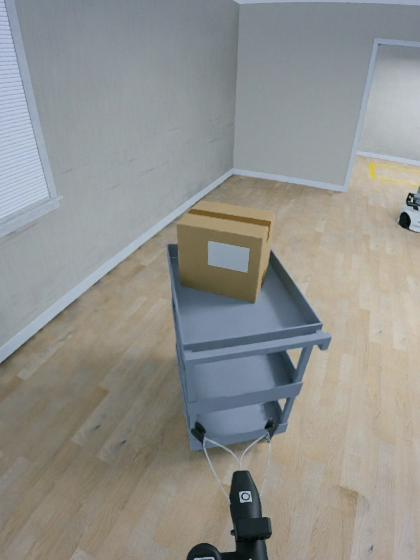

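move --blocking false --r2 '{"base":{"translate_m":0.5},"pace":"slow"}' --cameras '[]'

wait --seconds 3 --cameras '["r2_head_camera"]'

wait --seconds 4 --cameras '["r2_head_camera"]'

Scene clock: 544.37 s.
move: r2 moving
r1: as last shown
r1.base_tilt: forward=-1.6 right=+1.2
r1.lidar_m: 2.71 2.89 3.04 4.10 2.68 0.25 - 0.25 0.26 0.58 1.20 1.21
r1.motor_effort: lift_m=+20(20) arm_m=+5(5) wheel_0=+0(0) wheel_1=+0(0) wheel_2=+0(0)
r1.servo_current: wrist_yaw_rad=39(65) wrist_pitch_rad=39(46) wrist_roll_rad=59(59) gripper_m=39(46)
r1.wrist_depth_mm: 136 138 327 340 - - - / 108 138 327 340 - - - / 113 139 293 340 - - - / 134 155 329 342 - - - / 303 317 327 342 1661 - - / 303 315 196 342 187 1160 1118 / 304 312 329 143 750 768 820
r2.base_odometry: x=+0.941 y=+0.114 heading=-1.639
r2.turned_by_wheels: +0.000
r2.turned_by_imu: +0.001
r2.base_tilt: forward=-0.7 right=+0.0
r2.lidar_m: 0.64 1.82 1.74 1.28 0.89 0.81 0.84 1.15 2.71 3.06 4.00 0.71
r2.base_status: translate_m moving
r2.joint_positions: lift_m=+0.685 arm_m=+0.000 wrist_yaw_rad=+0.001 wrist_pitch_rad=+0.003 wrist_roll_rad=+0.002 gripper_m=+0.141
r2.joint_status: not commanded
r2.measured_speeds: translate_m=+0.048 strafe_m=+0.000 rotate_rad=+0.000 lift_m=+0.000 arm_m=+0.000 wrist_yaw_rad=+0.000 wrist_pitch_rad=+0.000 wrist_roll_rad=+0.000
r2.motor_effort: lift_m=+19(19) arm_m=-3(4) wheel_0=+6(8) wheel_1=+4(7) wheel_2=-9(11)
r2.servo_current: wrist_yaw_rad=46(52) wrist_pitch_rad=46(46) wrist_roll_rad=52(59) gripper_m=52(52)
r2.hand_pose: x=+0.4594 y=-0.0870 z=+0.8623 quat_wxyz=(+1.000, +0.001, +0.001, +0.001) (m; r2's base frame)
r2.wrist_depth_mm: 1576 - - - - - - / 1576 - - - - - - / 1661 - - 788 788 - - / 1537 - - 798 741 - - / - - 484 488 442 512 - / - 192 217 166 500 535 - / - 1863 1863 - - 1756 1808
pictures: none
No camera images: "cameras" was empty.

Scene clock: 547.37 s.
earlier move: r2 moving
r1.base_odometry: x=-1.641 y=+1.751 heading=+1.174
r1.turned_by_wheels: +0.000
r1.turned_by_imu: +0.000
r1.base_tilt: forward=-1.6 right=+1.3
r1.lidar_m: 2.74 2.90 2.99 4.94 2.68 0.25 - 0.25 0.27 0.58 1.19 1.23
r1.base_status: not commanded
r1.joint_positions: lift_m=+0.127 arm_m=+0.000 wrist_yaw_rad=+3.089 wrist_pitch_rad=+0.002 wrist_roll_rad=+0.000 gripper_m=+0.056
r1.joint_status: not commanded
r1.measured_speeds: all 0
r1.motor_effort: lift_m=+20(20) arm_m=+4(5) wheel_0=+0(1) wheel_1=+0(0) wheel_2=+0(0)
r1.servo_current: wrist_yaw_rad=52(72) wrist_pitch_rad=39(52) wrist_roll_rad=59(72) gripper_m=39(52)
r1.hand_pose: x=-0.1126 y=+0.1024 z=+0.3046 quat_wxyz=(+0.026, -0.001, +0.000, +1.000) (m; r1's base frame)
r1.wrist_depth_mm: 136 138 327 340 - - - / 108 138 329 342 - - - / 112 138 293 342 - - - / 134 155 327 340 - - - / 303 315 329 342 1618 - - / 306 315 196 342 187 1160 1118 / 306 310 327 143 741 778 820
r2.base_odometry: x=+0.922 y=-0.173 heading=-1.639
r2.turned_by_wheels: +0.000
r2.turned_by_imu: +0.001
r2.base_tilt: forward=-0.7 right=+0.1
r2.lidar_m: 0.47 1.70 1.64 1.67 1.16 1.08 1.13 1.50 3.09 3.17 3.92 0.54
r2.base_status: translate_m moving
r2.joint_positions: lift_m=+0.685 arm_m=+0.000 wrist_yaw_rad=+0.000 wrist_pitch_rad=+0.003 wrist_roll_rad=+0.002 gripper_m=+0.141
r2.joint_status: not commanded
r2.measured_speeds: translate_m=+0.101 strafe_m=+0.001 rotate_rad=+0.002 lift_m=+0.000 arm_m=+0.000 wrist_yaw_rad=+0.000 wrist_pitch_rad=+0.000 wrist_roll_rad=+0.000
r2.motor_effort: lift_m=+19(19) arm_m=+5(5) wheel_0=+8(10) wheel_1=+7(8) wheel_2=-9(14)
r2.servo_current: wrist_yaw_rad=52(59) wrist_pitch_rad=39(46) wrist_roll_rad=59(65) gripper_m=52(59)
r2.hand_pose: x=+0.4593 y=-0.0874 z=+0.8623 quat_wxyz=(+1.000, +0.001, +0.001, +0.000) (m; r2's base frame)
r2.wrist_depth_mm: 1430 - - - - - - / 1430 - - - 544 - - / 1499 - - 609 535 - - / 1464 - - 609 549 - - / - 248 301 301 301 258 251 / - 202 242 243 242 242 303 / - 310 - - - 1661 1661
wait: 3.00 s; no rest
pictures: r2_head_camera
Images, in order (width x height): r2_head_camera 420x560.

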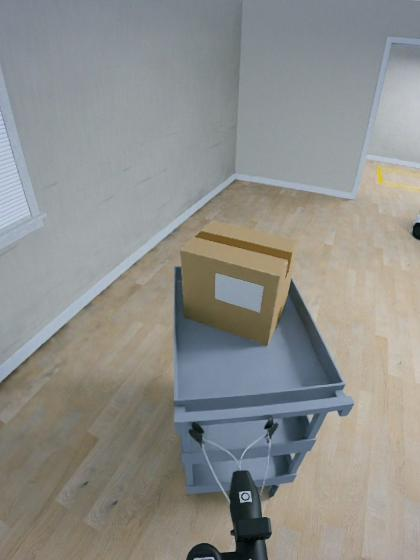

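Scene clock: 550.13 s.
earlier move: r2 done
r1.base_odometry: x=-1.641 y=+1.751 heading=+1.174
r1.turned_by_wheels: +0.000
r1.turned_by_imu: +0.000
r1.base_tilt: forward=-1.6 right=+1.3
r1.lidar_m: 2.73 2.90 2.79 4.95 2.70 0.25 - 0.25 0.28 0.57 1.20 1.23
r1.base_status: not commanded
r1.joint_positions: lift_m=+0.127 arm_m=+0.000 wrist_yaw_rad=+3.089 wrist_pitch_rad=+0.002 wrist_roll_rad=+0.000 gripper_m=+0.056
r1.joint_status: not commanded
r1.measured_speeds: all 0
r1.motor_effort: lift_m=+20(20) arm_m=+4(5) wheel_0=+0(1) wheel_1=+0(0) wheel_2=+0(0)
r1.servo_current: wrist_yaw_rad=46(72) wrist_pitch_rad=39(52) wrist_roll_rad=46(72) gripper_m=39(52)
r1.hand_pose: x=-0.1126 y=+0.1024 z=+0.3046 quat_wxyz=(+0.026, -0.001, +0.000, +1.000) (m; r1's base frame)
r1.wrist_depth_mm: 136 138 327 340 - - - / 108 138 329 340 - - - / 112 139 293 340 - - - / 134 155 329 340 - - - / 303 314 329 342 1661 - - / 304 315 195 342 187 1160 1160 / 306 312 327 143 741 778 820
r2.base_odometry: x=+0.908 y=-0.372 heading=-1.639
r2.turned_by_wheels: +0.000
r2.turned_by_imu: +0.000
r2.base_tilt: forward=-0.7 right=+0.1
r2.lidar_m: 0.48 1.60 1.53 1.60 1.33 1.25 1.32 1.74 3.17 3.26 3.72 0.53
r2.base_status: done
r2.joint_positions: lift_m=+0.685 arm_m=+0.000 wrist_yaw_rad=-0.001 wrist_pitch_rad=+0.003 wrist_roll_rad=+0.002 gripper_m=+0.141
r2.joint_status: not commanded
r2.measured_speeds: all 0
r2.motor_effort: lift_m=+19(19) arm_m=+4(5) wheel_0=+3(10) wheel_1=+5(8) wheel_2=-9(14)
r2.servo_current: wrist_yaw_rad=46(59) wrist_pitch_rad=39(46) wrist_roll_rad=59(65) gripper_m=52(59)
r2.hand_pose: x=+0.4591 y=-0.0878 z=+0.8623 quat_wxyz=(+1.000, +0.001, +0.001, -0.001) (m; r2's base frame)
r2.wrist_depth_mm: - - - - - - - / 1308 - - - 564 - - / 1281 - - 640 549 668 - / - - - 654 554 615 - / - - 312 306 298 293 251 / - 190 249 247 240 206 287 / - 1756 327 - - 788 1708
wait: 2.77 of 4 s (r2 has come to rest)
pictures: r2_head_camera
Images, in order (width x height): r2_head_camera 420x560.

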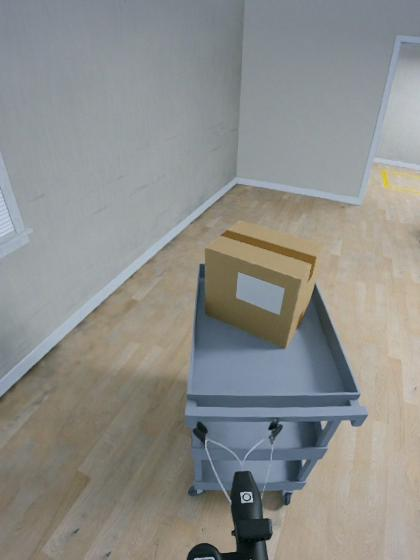

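move --blocking false --r2 '{"base":{"rotate_rad":-0.15},"pace":"slow"}' --cameras '[]'

wait --seconds 2 --cameras '[]'

move --blocking false --r2 '{"base":{"translate_m":0.4},"pace":"slow"}' --cameras '[]'

wait --seconds 6 --cameras '["r2_head_camera"]'

Scene clock: 557.50 s.
move: r2 moving
r1: as last shown
r1.lidar_m: 2.74 2.91 2.79 4.95 2.72 0.25 - 0.25 0.28 0.58 1.19 1.22
r1.motor_effort: lift_m=+20(20) arm_m=+5(5) wheel_0=+0(1) wheel_1=+0(0) wheel_2=+0(0)
r1.servo_current: wrist_yaw_rad=39(59) wrist_pitch_rad=46(52) wrist_roll_rad=59(59) gripper_m=39(46)
r1.wrist_depth_mm: 136 138 325 338 - - - / 108 138 329 340 - - - / 113 138 293 340 - - - / 134 155 329 342 - - - / 304 317 327 342 1661 - - / 304 317 195 342 187 1160 1118 / 306 312 327 143 741 778 809
r2.base_odometry: x=+0.908 y=-0.372 heading=-1.751
r2.turned_by_wheels: -0.112
r2.turned_by_imu: -0.108
r2.base_tilt: forward=-0.7 right=+0.0
r2.lidar_m: 0.50 1.70 1.52 1.57 1.41 1.26 1.29 1.56 3.10 3.22 3.94 0.54
r2.base_status: rotate_rad moving
r2.joint_positions: lift_m=+0.685 arm_m=+0.000 wrist_yaw_rad=-0.001 wrist_pitch_rad=+0.003 wrist_roll_rad=+0.002 gripper_m=+0.141
r2.joint_status: not commanded
r2.measured_speeds: translate_m=+0.000 strafe_m=+0.001 rotate_rad=-0.286 lift_m=+0.000 arm_m=+0.000 wrist_yaw_rad=+0.000 wrist_pitch_rad=+0.000 wrist_roll_rad=+0.000
r2.motor_effort: lift_m=+19(19) arm_m=+4(5) wheel_0=+5(10) wheel_1=+4(8) wheel_2=+5(9)
r2.servo_current: wrist_yaw_rad=46(52) wrist_pitch_rad=46(46) wrist_roll_rad=46(65) gripper_m=52(52)
r2.hand_pose: x=+0.4591 y=-0.0878 z=+0.8623 quat_wxyz=(+1.000, +0.001, +0.001, -0.001) (m; r2's base frame)
r2.wrist_depth_mm: - - - - - - - / - - - - 559 - - / - - - 603 559 - - / - - - 615 559 - - / - 254 312 314 270 260 251 / - 254 253 253 252 204 312 / - 324 1808 - - 1756 1808
pictures: none
No camera images: "cameras" was empty.

Scene clock: 558.07 s.
earlier move: r2 done
r1.base_odometry: x=-1.641 y=+1.751 heading=+1.174
r1.turned_by_wheels: +0.000
r1.turned_by_imu: +0.000
r1.base_tilt: forward=-1.6 right=+1.3
r1.lidar_m: 2.73 2.90 2.79 4.95 2.70 0.25 - 0.25 0.27 0.59 1.22 1.22
r1.base_status: not commanded
r1.joint_positions: lift_m=+0.127 arm_m=+0.000 wrist_yaw_rad=+3.089 wrist_pitch_rad=+0.002 wrist_roll_rad=+0.000 gripper_m=+0.056
r1.joint_status: not commanded
r1.measured_speeds: all 0
r1.motor_effort: lift_m=+20(20) arm_m=+4(5) wheel_0=+0(1) wheel_1=+0(0) wheel_2=+0(0)
r1.servo_current: wrist_yaw_rad=46(59) wrist_pitch_rad=52(52) wrist_roll_rad=33(59) gripper_m=39(46)
r1.hand_pose: x=-0.1126 y=+0.1024 z=+0.3046 quat_wxyz=(+0.026, -0.001, +0.000, +1.000) (m; r1's base frame)
r1.wrist_depth_mm: 136 138 327 338 - - - / 108 138 327 340 - - - / 112 138 291 340 - - - / 134 155 330 343 - - - / 303 314 327 342 1661 - - / 306 315 195 342 187 1160 1118 / 306 312 329 143 732 778 820
r2.base_odometry: x=+0.908 y=-0.372 heading=-1.788
r2.turned_by_wheels: -0.037
r2.turned_by_imu: -0.036
r2.base_tilt: forward=-0.7 right=+0.1
r2.lidar_m: 0.47 1.69 1.54 1.56 1.45 1.28 1.25 1.55 2.87 3.19 3.85 0.55
r2.base_status: done
r2.joint_positions: lift_m=+0.685 arm_m=+0.000 wrist_yaw_rad=-0.001 wrist_pitch_rad=+0.003 wrist_roll_rad=+0.002 gripper_m=+0.141
r2.joint_status: not commanded
r2.measured_speeds: all 0
r2.motor_effort: lift_m=+19(19) arm_m=+4(5) wheel_0=+3(10) wheel_1=+5(8) wheel_2=+5(9)
r2.servo_current: wrist_yaw_rad=26(52) wrist_pitch_rad=46(46) wrist_roll_rad=33(65) gripper_m=46(59)
r2.hand_pose: x=+0.4591 y=-0.0878 z=+0.8623 quat_wxyz=(+1.000, +0.001, +0.001, -0.001) (m; r2's base frame)
r2.wrist_depth_mm: - - - - - - - / - - - 615 - - - / - - 676 585 647 - - / - - 683 585 647 - - / 251 309 314 279 270 264 266 / 252 253 255 257 198 204 329 / - 330 1756 - - 1808 338
wait: 0.57 of 2 s (r2 has come to rest)
pictures: none
No camera images: "cameras" was empty.

Scene clock: 558.57 s.
move: r2 moving
r1: as last shown
r1.lidar_m: 2.73 2.90 2.79 4.95 2.68 0.25 - 0.25 0.25 0.59 1.23 1.21
r1.motor_effort: lift_m=+20(20) arm_m=+4(5) wheel_0=+0(0) wheel_1=+0(0) wheel_2=+0(0)
r1.servo_current: wrist_yaw_rad=39(65) wrist_pitch_rad=46(46) wrist_roll_rad=59(65) gripper_m=39(46)
r1.wrist_depth_mm: 136 138 325 340 - - - / 108 138 330 340 - - - / 112 138 291 338 - - - / 134 155 327 340 - - - / 304 314 327 342 1618 - - / 304 315 196 342 188 1182 1118 / 304 310 325 143 741 778 820
r2.base_odometry: x=+0.905 y=-0.384 heading=-1.788
r2.turned_by_wheels: +0.000
r2.turned_by_imu: +0.000
r2.base_tilt: forward=-0.6 right=+0.1
r2.lidar_m: 0.47 1.70 1.51 1.57 1.45 1.27 1.30 1.57 2.89 3.23 3.86 0.55
r2.base_status: translate_m moving
r2.joint_positions: lift_m=+0.685 arm_m=+0.000 wrist_yaw_rad=-0.001 wrist_pitch_rad=+0.003 wrist_roll_rad=+0.002 gripper_m=+0.141
r2.joint_status: not commanded
r2.measured_speeds: translate_m=+0.047 strafe_m=+0.000 rotate_rad=-0.002 lift_m=+0.000 arm_m=+0.000 wrist_yaw_rad=+0.000 wrist_pitch_rad=+0.000 wrist_roll_rad=+0.000
r2.motor_effort: lift_m=+19(19) arm_m=+4(5) wheel_0=+3(8) wheel_1=+6(8) wheel_2=-9(9)
r2.servo_current: wrist_yaw_rad=46(52) wrist_pitch_rad=39(46) wrist_roll_rad=52(52) gripper_m=46(52)
r2.hand_pose: x=+0.4591 y=-0.0878 z=+0.8623 quat_wxyz=(+1.000, +0.001, +0.001, -0.001) (m; r2's base frame)
r2.wrist_depth_mm: - - - - - - - / - - - 603 - - - / - - 661 580 627 - - / - - 661 580 621 - - / 250 301 303 306 270 262 255 / 241 241 245 248 250 204 315 / - 330 1756 - - 1708 327
pictures: none
No camera images: "cameras" was empty.

Scene clock: 563.37 s.
earlier move: r2 done
r1.base_odometry: x=-1.641 y=+1.751 heading=+1.174
r1.turned_by_wheels: +0.000
r1.turned_by_imu: +0.000
r1.base_tilt: forward=-1.6 right=+1.3
r1.lidar_m: 2.74 2.89 2.44 4.95 2.67 0.25 - 0.25 0.28 0.57 1.22 1.22
r1.base_status: not commanded
r1.joint_positions: lift_m=+0.127 arm_m=+0.000 wrist_yaw_rad=+3.089 wrist_pitch_rad=+0.002 wrist_roll_rad=+0.000 gripper_m=+0.056
r1.joint_status: not commanded
r1.measured_speeds: all 0
r1.motor_effort: lift_m=+20(20) arm_m=+4(5) wheel_0=+0(1) wheel_1=+0(0) wheel_2=+0(0)
r1.servo_current: wrist_yaw_rad=39(65) wrist_pitch_rad=39(52) wrist_roll_rad=46(72) gripper_m=46(46)
r1.hand_pose: x=-0.1126 y=+0.1024 z=+0.3046 quat_wxyz=(+0.026, -0.001, +0.000, +1.000) (m; r1's base frame)
r1.wrist_depth_mm: 136 138 325 340 - - - / 108 138 329 342 - - - / 112 138 290 340 - - - / 134 155 329 342 - - - / 303 315 329 342 1708 - - / 304 314 195 342 187 1160 1118 / 306 312 327 143 741 759 820
r2.base_odometry: x=+0.822 y=-0.762 heading=-1.788
r2.turned_by_wheels: +0.000
r2.turned_by_imu: +0.000
r2.base_tilt: forward=-0.7 right=+0.0
r2.lidar_m: 0.48 1.63 1.39 1.43 1.74 1.62 1.66 1.98 3.32 3.33 3.55 0.52
r2.base_status: done
r2.joint_positions: lift_m=+0.685 arm_m=+0.000 wrist_yaw_rad=-0.001 wrist_pitch_rad=+0.003 wrist_roll_rad=+0.002 gripper_m=+0.141
r2.joint_status: not commanded
r2.measured_speeds: all 0
r2.motor_effort: lift_m=+19(19) arm_m=+4(5) wheel_0=+4(11) wheel_1=+4(9) wheel_2=-6(14)
r2.servo_current: wrist_yaw_rad=46(59) wrist_pitch_rad=46(46) wrist_roll_rad=52(59) gripper_m=52(59)
r2.hand_pose: x=+0.4591 y=-0.0878 z=+0.8623 quat_wxyz=(+1.000, +0.001, +0.001, -0.001) (m; r2's base frame)
r2.wrist_depth_mm: - - - - - - - / - - - - 549 - - / - - - 634 535 - - / - - - 634 539 - - / - 286 281 312 301 290 250 / - 272 258 309 243 206 283 / - 343 1808 - - 878 -
wait: 4.80 of 6 s (r2 has come to rest)
pictures: r2_head_camera
Images, in order (width x height): r2_head_camera 420x560.

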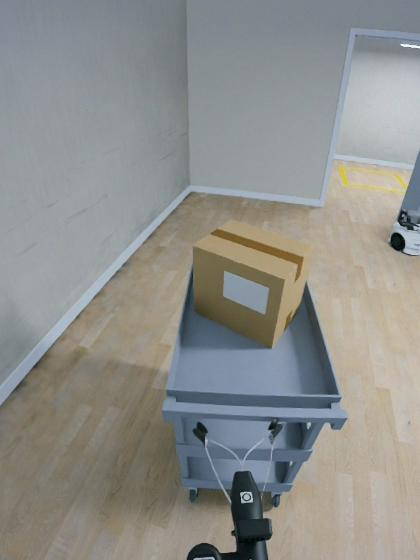

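move --blocking false --r2 '{"base":{"translate_m":-0.05},"pace":"slow"}' --cameras '[]'

wait --seconds 1.5 --cameras '[]'

move --blocking false --r2 '{"base":{"strafe_m":0.12}}' --cameras '[]'

wait --seconds 1.5 --cameras '[]'

move --blocking false --r2 '{"base":{"translate_m":0.35},"pace":"slow"}' --cameras '[]'

wait --seconds 5 --cameras '["r2_head_camera"]'

Scene clock: 576.97 s.
move: r2 moving
r1: as last shown
r1.base_tilt: forward=-1.6 right=+1.2
r1.lidar_m: 2.73 2.91 2.49 4.95 2.66 0.25 - 0.25 0.26 0.56 1.22 1.23
r1.motor_effort: lift_m=+20(20) arm_m=+4(5) wheel_0=-1(1) wheel_1=+0(0) wheel_2=+0(0)
r1.servo_current: wrist_yaw_rad=39(91) wrist_pitch_rad=46(52) wrist_roll_rad=33(78) gripper_m=39(46)
r1.wrist_depth_mm: 136 138 327 340 - - - / 108 138 329 338 - - - / 112 138 293 340 - - - / 134 155 327 342 - - - / 303 315 327 340 1661 - - / 304 314 195 342 187 1160 1138 / 306 309 327 143 741 778 809
r2.base_odometry: x=+0.824 y=-0.751 heading=-1.788
r2.turned_by_wheels: +0.000
r2.turned_by_imu: +0.000
r2.base_tilt: forward=-0.7 right=+0.1
r2.lidar_m: 0.50 1.64 1.40 1.41 1.74 1.64 1.66 1.97 3.31 3.34 3.57 0.52
r2.base_status: translate_m moving
r2.joint_positions: lift_m=+0.685 arm_m=+0.000 wrist_yaw_rad=-0.001 wrist_pitch_rad=+0.003 wrist_roll_rad=+0.002 gripper_m=+0.141
r2.joint_status: not commanded
r2.measured_speeds: translate_m=-0.048 strafe_m=+0.000 rotate_rad=+0.001 lift_m=+0.000 arm_m=+0.000 wrist_yaw_rad=+0.000 wrist_pitch_rad=+0.000 wrist_roll_rad=+0.000
r2.motor_effort: lift_m=+19(19) arm_m=+5(5) wheel_0=-9(9) wheel_1=-5(7) wheel_2=+9(9)
r2.servo_current: wrist_yaw_rad=46(59) wrist_pitch_rad=46(46) wrist_roll_rad=59(59) gripper_m=52(52)
r2.hand_pose: x=+0.4591 y=-0.0878 z=+0.8623 quat_wxyz=(+1.000, +0.001, +0.001, -0.001) (m; r2's base frame)
r2.wrist_depth_mm: - - - - - - - / - - - - 554 - - / - - - 647 554 - - / - - - 647 549 - - / - 286 281 278 270 257 253 / - 287 267 265 251 240 294 / - 355 1921 - - 891 1708
pictures: none
No camera images: "cameras" was empty.

Scene clock: 578.17 s.
earlier move: r2 done
r1.base_odometry: x=-1.641 y=+1.751 heading=+1.174
r1.turned_by_wheels: +0.000
r1.turned_by_imu: +0.000
r1.base_tilt: forward=-1.6 right=+1.3
r1.lidar_m: 2.74 2.87 2.47 4.95 2.71 0.25 - 0.25 0.28 0.60 1.21 1.21
r1.base_status: not commanded
r1.joint_positions: lift_m=+0.127 arm_m=+0.000 wrist_yaw_rad=+3.089 wrist_pitch_rad=+0.002 wrist_roll_rad=+0.000 gripper_m=+0.056
r1.joint_status: not commanded
r1.measured_speeds: all 0
r1.motor_effort: lift_m=+20(20) arm_m=+4(5) wheel_0=-1(1) wheel_1=+0(0) wheel_2=+0(0)
r1.servo_current: wrist_yaw_rad=65(91) wrist_pitch_rad=46(52) wrist_roll_rad=33(78) gripper_m=46(52)
r1.hand_pose: x=-0.1126 y=+0.1024 z=+0.3046 quat_wxyz=(+0.026, -0.001, +0.000, +1.000) (m; r1's base frame)
r1.wrist_depth_mm: 136 138 325 340 - - - / 108 138 329 338 - - - / 112 139 294 338 - - - / 134 155 327 342 - - - / 304 315 327 340 1661 - - / 304 315 195 342 187 1182 1138 / 304 309 327 143 750 788 820
r2.base_odometry: x=+0.832 y=-0.714 heading=-1.788
r2.turned_by_wheels: +0.000
r2.turned_by_imu: +0.000
r2.base_tilt: forward=-0.7 right=+0.1
r2.lidar_m: 0.54 1.65 1.38 1.43 1.77 1.59 1.59 1.96 3.29 3.34 3.67 0.54
r2.base_status: done
r2.joint_positions: lift_m=+0.685 arm_m=+0.000 wrist_yaw_rad=-0.001 wrist_pitch_rad=+0.003 wrist_roll_rad=+0.002 gripper_m=+0.141
r2.joint_status: not commanded
r2.measured_speeds: all 0
r2.motor_effort: lift_m=+19(19) arm_m=+4(5) wheel_0=-3(9) wheel_1=-5(7) wheel_2=+6(10)
r2.servo_current: wrist_yaw_rad=59(59) wrist_pitch_rad=39(46) wrist_roll_rad=46(59) gripper_m=52(52)
r2.hand_pose: x=+0.4591 y=-0.0878 z=+0.8623 quat_wxyz=(+1.000, +0.001, +0.001, -0.001) (m; r2's base frame)
r2.wrist_depth_mm: - - - - - - - / - - - - 615 - - / - - - 676 580 - - / - - - 691 585 - - / - 324 314 303 291 281 274 / - 196 373 357 211 330 330 / - 1708 415 - - 1618 1708
wait: 1.20 of 1.5 s (r2 has come to rest)
pictures: none
No camera images: "cameras" was empty.

Scene clock: 578.67 s.
move: r2 moving
r1: as last shown
r1.lidar_m: 2.74 2.90 2.43 4.96 2.71 0.25 - 0.25 0.26 0.58 1.18 1.21
r1.motor_effort: lift_m=+20(20) arm_m=+4(5) wheel_0=+0(0) wheel_1=+0(0) wheel_2=+0(0)
r1.servo_current: wrist_yaw_rad=52(72) wrist_pitch_rad=39(52) wrist_roll_rad=52(65) gripper_m=39(46)
r1.wrist_depth_mm: 135 138 325 340 - - - / 108 138 329 340 - - - / 113 138 293 340 - - - / 134 155 325 340 - - - / 304 315 329 342 1661 - - / 306 315 196 342 189 1160 1138 / 306 310 329 143 741 788 809
r2.base_odometry: x=+0.868 y=-0.722 heading=-1.788
r2.turned_by_wheels: +0.000
r2.turned_by_imu: +0.000
r2.base_tilt: forward=-0.6 right=+0.1
r2.lidar_m: 0.51 1.59 1.37 1.39 1.73 1.58 1.59 1.97 3.32 3.34 3.63 0.53
r2.base_status: strafe_m moving
r2.joint_positions: lift_m=+0.685 arm_m=+0.000 wrist_yaw_rad=-0.001 wrist_pitch_rad=+0.003 wrist_roll_rad=+0.002 gripper_m=+0.141
r2.joint_status: not commanded
r2.measured_speeds: translate_m=+0.000 strafe_m=+0.140 rotate_rad=+0.002 lift_m=+0.000 arm_m=+0.000 wrist_yaw_rad=+0.000 wrist_pitch_rad=+0.000 wrist_roll_rad=+0.000
r2.motor_effort: lift_m=+19(19) arm_m=+4(5) wheel_0=-11(12) wheel_1=+11(12) wheel_2=+0(4)
r2.servo_current: wrist_yaw_rad=46(52) wrist_pitch_rad=46(46) wrist_roll_rad=39(52) gripper_m=52(52)
r2.hand_pose: x=+0.4591 y=-0.0878 z=+0.8623 quat_wxyz=(+1.000, +0.001, +0.001, -0.001) (m; r2's base frame)
r2.wrist_depth_mm: - - - - - - - / - - - - 627 - - / - - - 707 585 - - / - - - 715 591 707 - / - 324 317 306 297 285 277 / - 193 375 359 199 336 332 / - 1756 394 - - 904 1808
pictures: none
No camera images: "cameras" was empty.

Scene clock: 579.73 s.
earlier move: r2 done
r1.base_odometry: x=-1.641 y=+1.751 heading=+1.174
r1.turned_by_wheels: +0.000
r1.turned_by_imu: +0.000
r1.base_tilt: forward=-1.6 right=+1.3
r1.lidar_m: 2.74 2.86 2.45 4.94 2.69 0.25 - 0.25 0.26 0.56 1.19 1.22
r1.base_status: not commanded
r1.joint_positions: lift_m=+0.127 arm_m=+0.000 wrist_yaw_rad=+3.089 wrist_pitch_rad=+0.002 wrist_roll_rad=+0.000 gripper_m=+0.056
r1.joint_status: not commanded
r1.measured_speeds: all 0
r1.motor_effort: lift_m=+20(20) arm_m=+4(5) wheel_0=+0(1) wheel_1=+0(0) wheel_2=+0(0)
r1.servo_current: wrist_yaw_rad=65(72) wrist_pitch_rad=39(52) wrist_roll_rad=52(65) gripper_m=39(46)
r1.hand_pose: x=-0.1126 y=+0.1024 z=+0.3046 quat_wxyz=(+0.026, -0.001, +0.000, +1.000) (m; r1's base frame)
r1.wrist_depth_mm: 136 138 327 338 - - - / 108 138 327 340 - - - / 112 139 291 338 - - - / 134 155 329 342 - - - / 303 315 327 340 1618 - - / 303 317 195 342 187 1160 1138 / 304 312 327 143 741 778 820
r2.base_odometry: x=+0.949 y=-0.740 heading=-1.788
r2.turned_by_wheels: +0.000
r2.turned_by_imu: +0.000
r2.base_tilt: forward=-0.6 right=+0.1
r2.lidar_m: 0.54 1.48 1.28 1.29 1.61 1.53 1.54 1.89 3.41 3.41 3.66 0.55
r2.base_status: done
r2.joint_positions: lift_m=+0.685 arm_m=+0.000 wrist_yaw_rad=-0.001 wrist_pitch_rad=+0.003 wrist_roll_rad=+0.002 gripper_m=+0.141
r2.joint_status: not commanded
r2.measured_speeds: all 0
r2.motor_effort: lift_m=+19(19) arm_m=+4(5) wheel_0=+0(13) wheel_1=+1(12) wheel_2=+0(4)
r2.servo_current: wrist_yaw_rad=46(59) wrist_pitch_rad=46(46) wrist_roll_rad=52(59) gripper_m=46(59)
r2.hand_pose: x=+0.4591 y=-0.0878 z=+0.8623 quat_wxyz=(+1.000, +0.001, +0.001, -0.001) (m; r2's base frame)
r2.wrist_depth_mm: - - - - - - - / - - - - - 621 - / - - - - 647 580 - / - - - - 654 585 - / - - - 324 314 294 283 / - 190 - 320 198 204 - / - - 1863 - - - 1863
wait: 1.07 of 1.5 s (r2 has come to rest)
pictures: none
No camera images: "cameras" was empty.

Scene clock: 580.23 s.
move: r2 moving
r1: as last shown
r1.lidar_m: 2.74 2.89 2.46 4.95 2.68 0.25 - 0.25 0.27 0.59 1.20 1.24
r1.motor_effort: lift_m=+20(20) arm_m=+4(4) wheel_0=+0(1) wheel_1=+0(0) wheel_2=+0(0)
r1.servo_current: wrist_yaw_rad=59(65) wrist_pitch_rad=46(46) wrist_roll_rad=59(65) gripper_m=39(52)
r1.wrist_depth_mm: 136 138 324 338 - - - / 108 138 329 342 - - - / 112 138 291 340 - - - / 134 156 327 340 - - - / 303 315 329 343 1661 - - / 306 317 195 342 187 1182 1138 / 304 310 325 143 741 778 820
r2.base_odometry: x=+0.947 y=-0.752 heading=-1.788
r2.turned_by_wheels: +0.000
r2.turned_by_imu: +0.000
r2.base_tilt: forward=-0.7 right=+0.1
r2.lidar_m: 0.52 1.48 1.28 1.30 1.61 1.56 1.60 1.90 3.40 3.43 3.62 0.55
r2.base_status: translate_m moving
r2.joint_positions: lift_m=+0.685 arm_m=+0.000 wrist_yaw_rad=-0.001 wrist_pitch_rad=+0.003 wrist_roll_rad=+0.002 gripper_m=+0.141
r2.joint_status: not commanded
r2.measured_speeds: translate_m=+0.049 strafe_m=-0.001 rotate_rad=+0.000 lift_m=+0.000 arm_m=+0.000 wrist_yaw_rad=+0.000 wrist_pitch_rad=+0.000 wrist_roll_rad=+0.000
r2.motor_effort: lift_m=+19(19) arm_m=+4(5) wheel_0=+1(8) wheel_1=+5(7) wheel_2=-8(11)
r2.servo_current: wrist_yaw_rad=39(59) wrist_pitch_rad=39(46) wrist_roll_rad=52(52) gripper_m=46(52)
r2.hand_pose: x=+0.4591 y=-0.0878 z=+0.8623 quat_wxyz=(+1.000, +0.001, +0.001, -0.001) (m; r2's base frame)
r2.wrist_depth_mm: - - - - - - - / - - - - - 591 - / - - - - 640 569 - / - - - - 647 569 - / - - - 309 296 283 276 / - 190 310 309 199 334 330 / - - 1808 - - - 1808
pictures: none
No camera images: "cameras" was empty.

Scene clock: 584.50 s.
earlier move: r2 done
r1.base_odometry: x=-1.641 y=+1.751 heading=+1.174
r1.turned_by_wheels: +0.000
r1.turned_by_imu: +0.000
r1.base_tilt: forward=-1.6 right=+1.3
r1.lidar_m: 2.75 2.89 2.25 4.97 2.69 0.25 - 0.25 0.26 0.58 1.20 1.22
r1.base_status: not commanded
r1.joint_positions: lift_m=+0.127 arm_m=+0.000 wrist_yaw_rad=+3.089 wrist_pitch_rad=+0.002 wrist_roll_rad=+0.000 gripper_m=+0.056
r1.joint_status: not commanded
r1.measured_speeds: all 0
r1.motor_effort: lift_m=+20(20) arm_m=+4(5) wheel_0=-1(1) wheel_1=+0(0) wheel_2=+0(0)
r1.servo_current: wrist_yaw_rad=65(72) wrist_pitch_rad=46(52) wrist_roll_rad=46(65) gripper_m=39(52)
r1.hand_pose: x=-0.1126 y=+0.1024 z=+0.3046 quat_wxyz=(+0.026, -0.001, +0.000, +1.000) (m; r1's base frame)
r1.wrist_depth_mm: 136 138 325 340 - - - / 108 138 329 342 - - - / 112 138 291 340 - - - / 134 155 329 340 - - - / 303 315 327 342 1618 - - / 306 315 195 342 187 1160 1138 / 307 312 327 143 750 778 809
r2.base_odometry: x=+0.874 y=-1.081 heading=-1.788
r2.turned_by_wheels: +0.000
r2.turned_by_imu: +0.001
r2.base_tilt: forward=-0.7 right=+0.1
r2.lidar_m: 0.48 1.39 1.18 1.22 1.49 1.89 1.90 2.24 3.52 3.52 0.59 0.53
r2.base_status: done
r2.joint_positions: lift_m=+0.685 arm_m=+0.000 wrist_yaw_rad=-0.003 wrist_pitch_rad=+0.003 wrist_roll_rad=+0.002 gripper_m=+0.141
r2.joint_status: not commanded
r2.measured_speeds: all 0
r2.motor_effort: lift_m=+19(19) arm_m=+5(5) wheel_0=+4(12) wheel_1=+4(8) wheel_2=-4(17)
r2.servo_current: wrist_yaw_rad=46(59) wrist_pitch_rad=39(52) wrist_roll_rad=46(65) gripper_m=52(59)
r2.hand_pose: x=+0.4590 y=-0.0883 z=+0.8623 quat_wxyz=(+1.000, +0.001, +0.001, -0.001) (m; r2's base frame)
r2.wrist_depth_mm: - - - - - - - / - - - - - 535 517 / - - - - 634 535 512 / - - - - 627 530 517 / - - - 276 271 289 281 / - 189 - 259 244 230 278 / - - 1808 - - - -
wait: 4.27 of 5 s (r2 has come to rest)
pictures: r2_head_camera
Images, in order (width x height): r2_head_camera 420x560.

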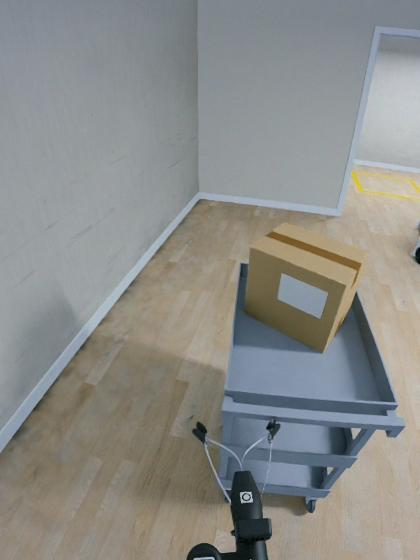

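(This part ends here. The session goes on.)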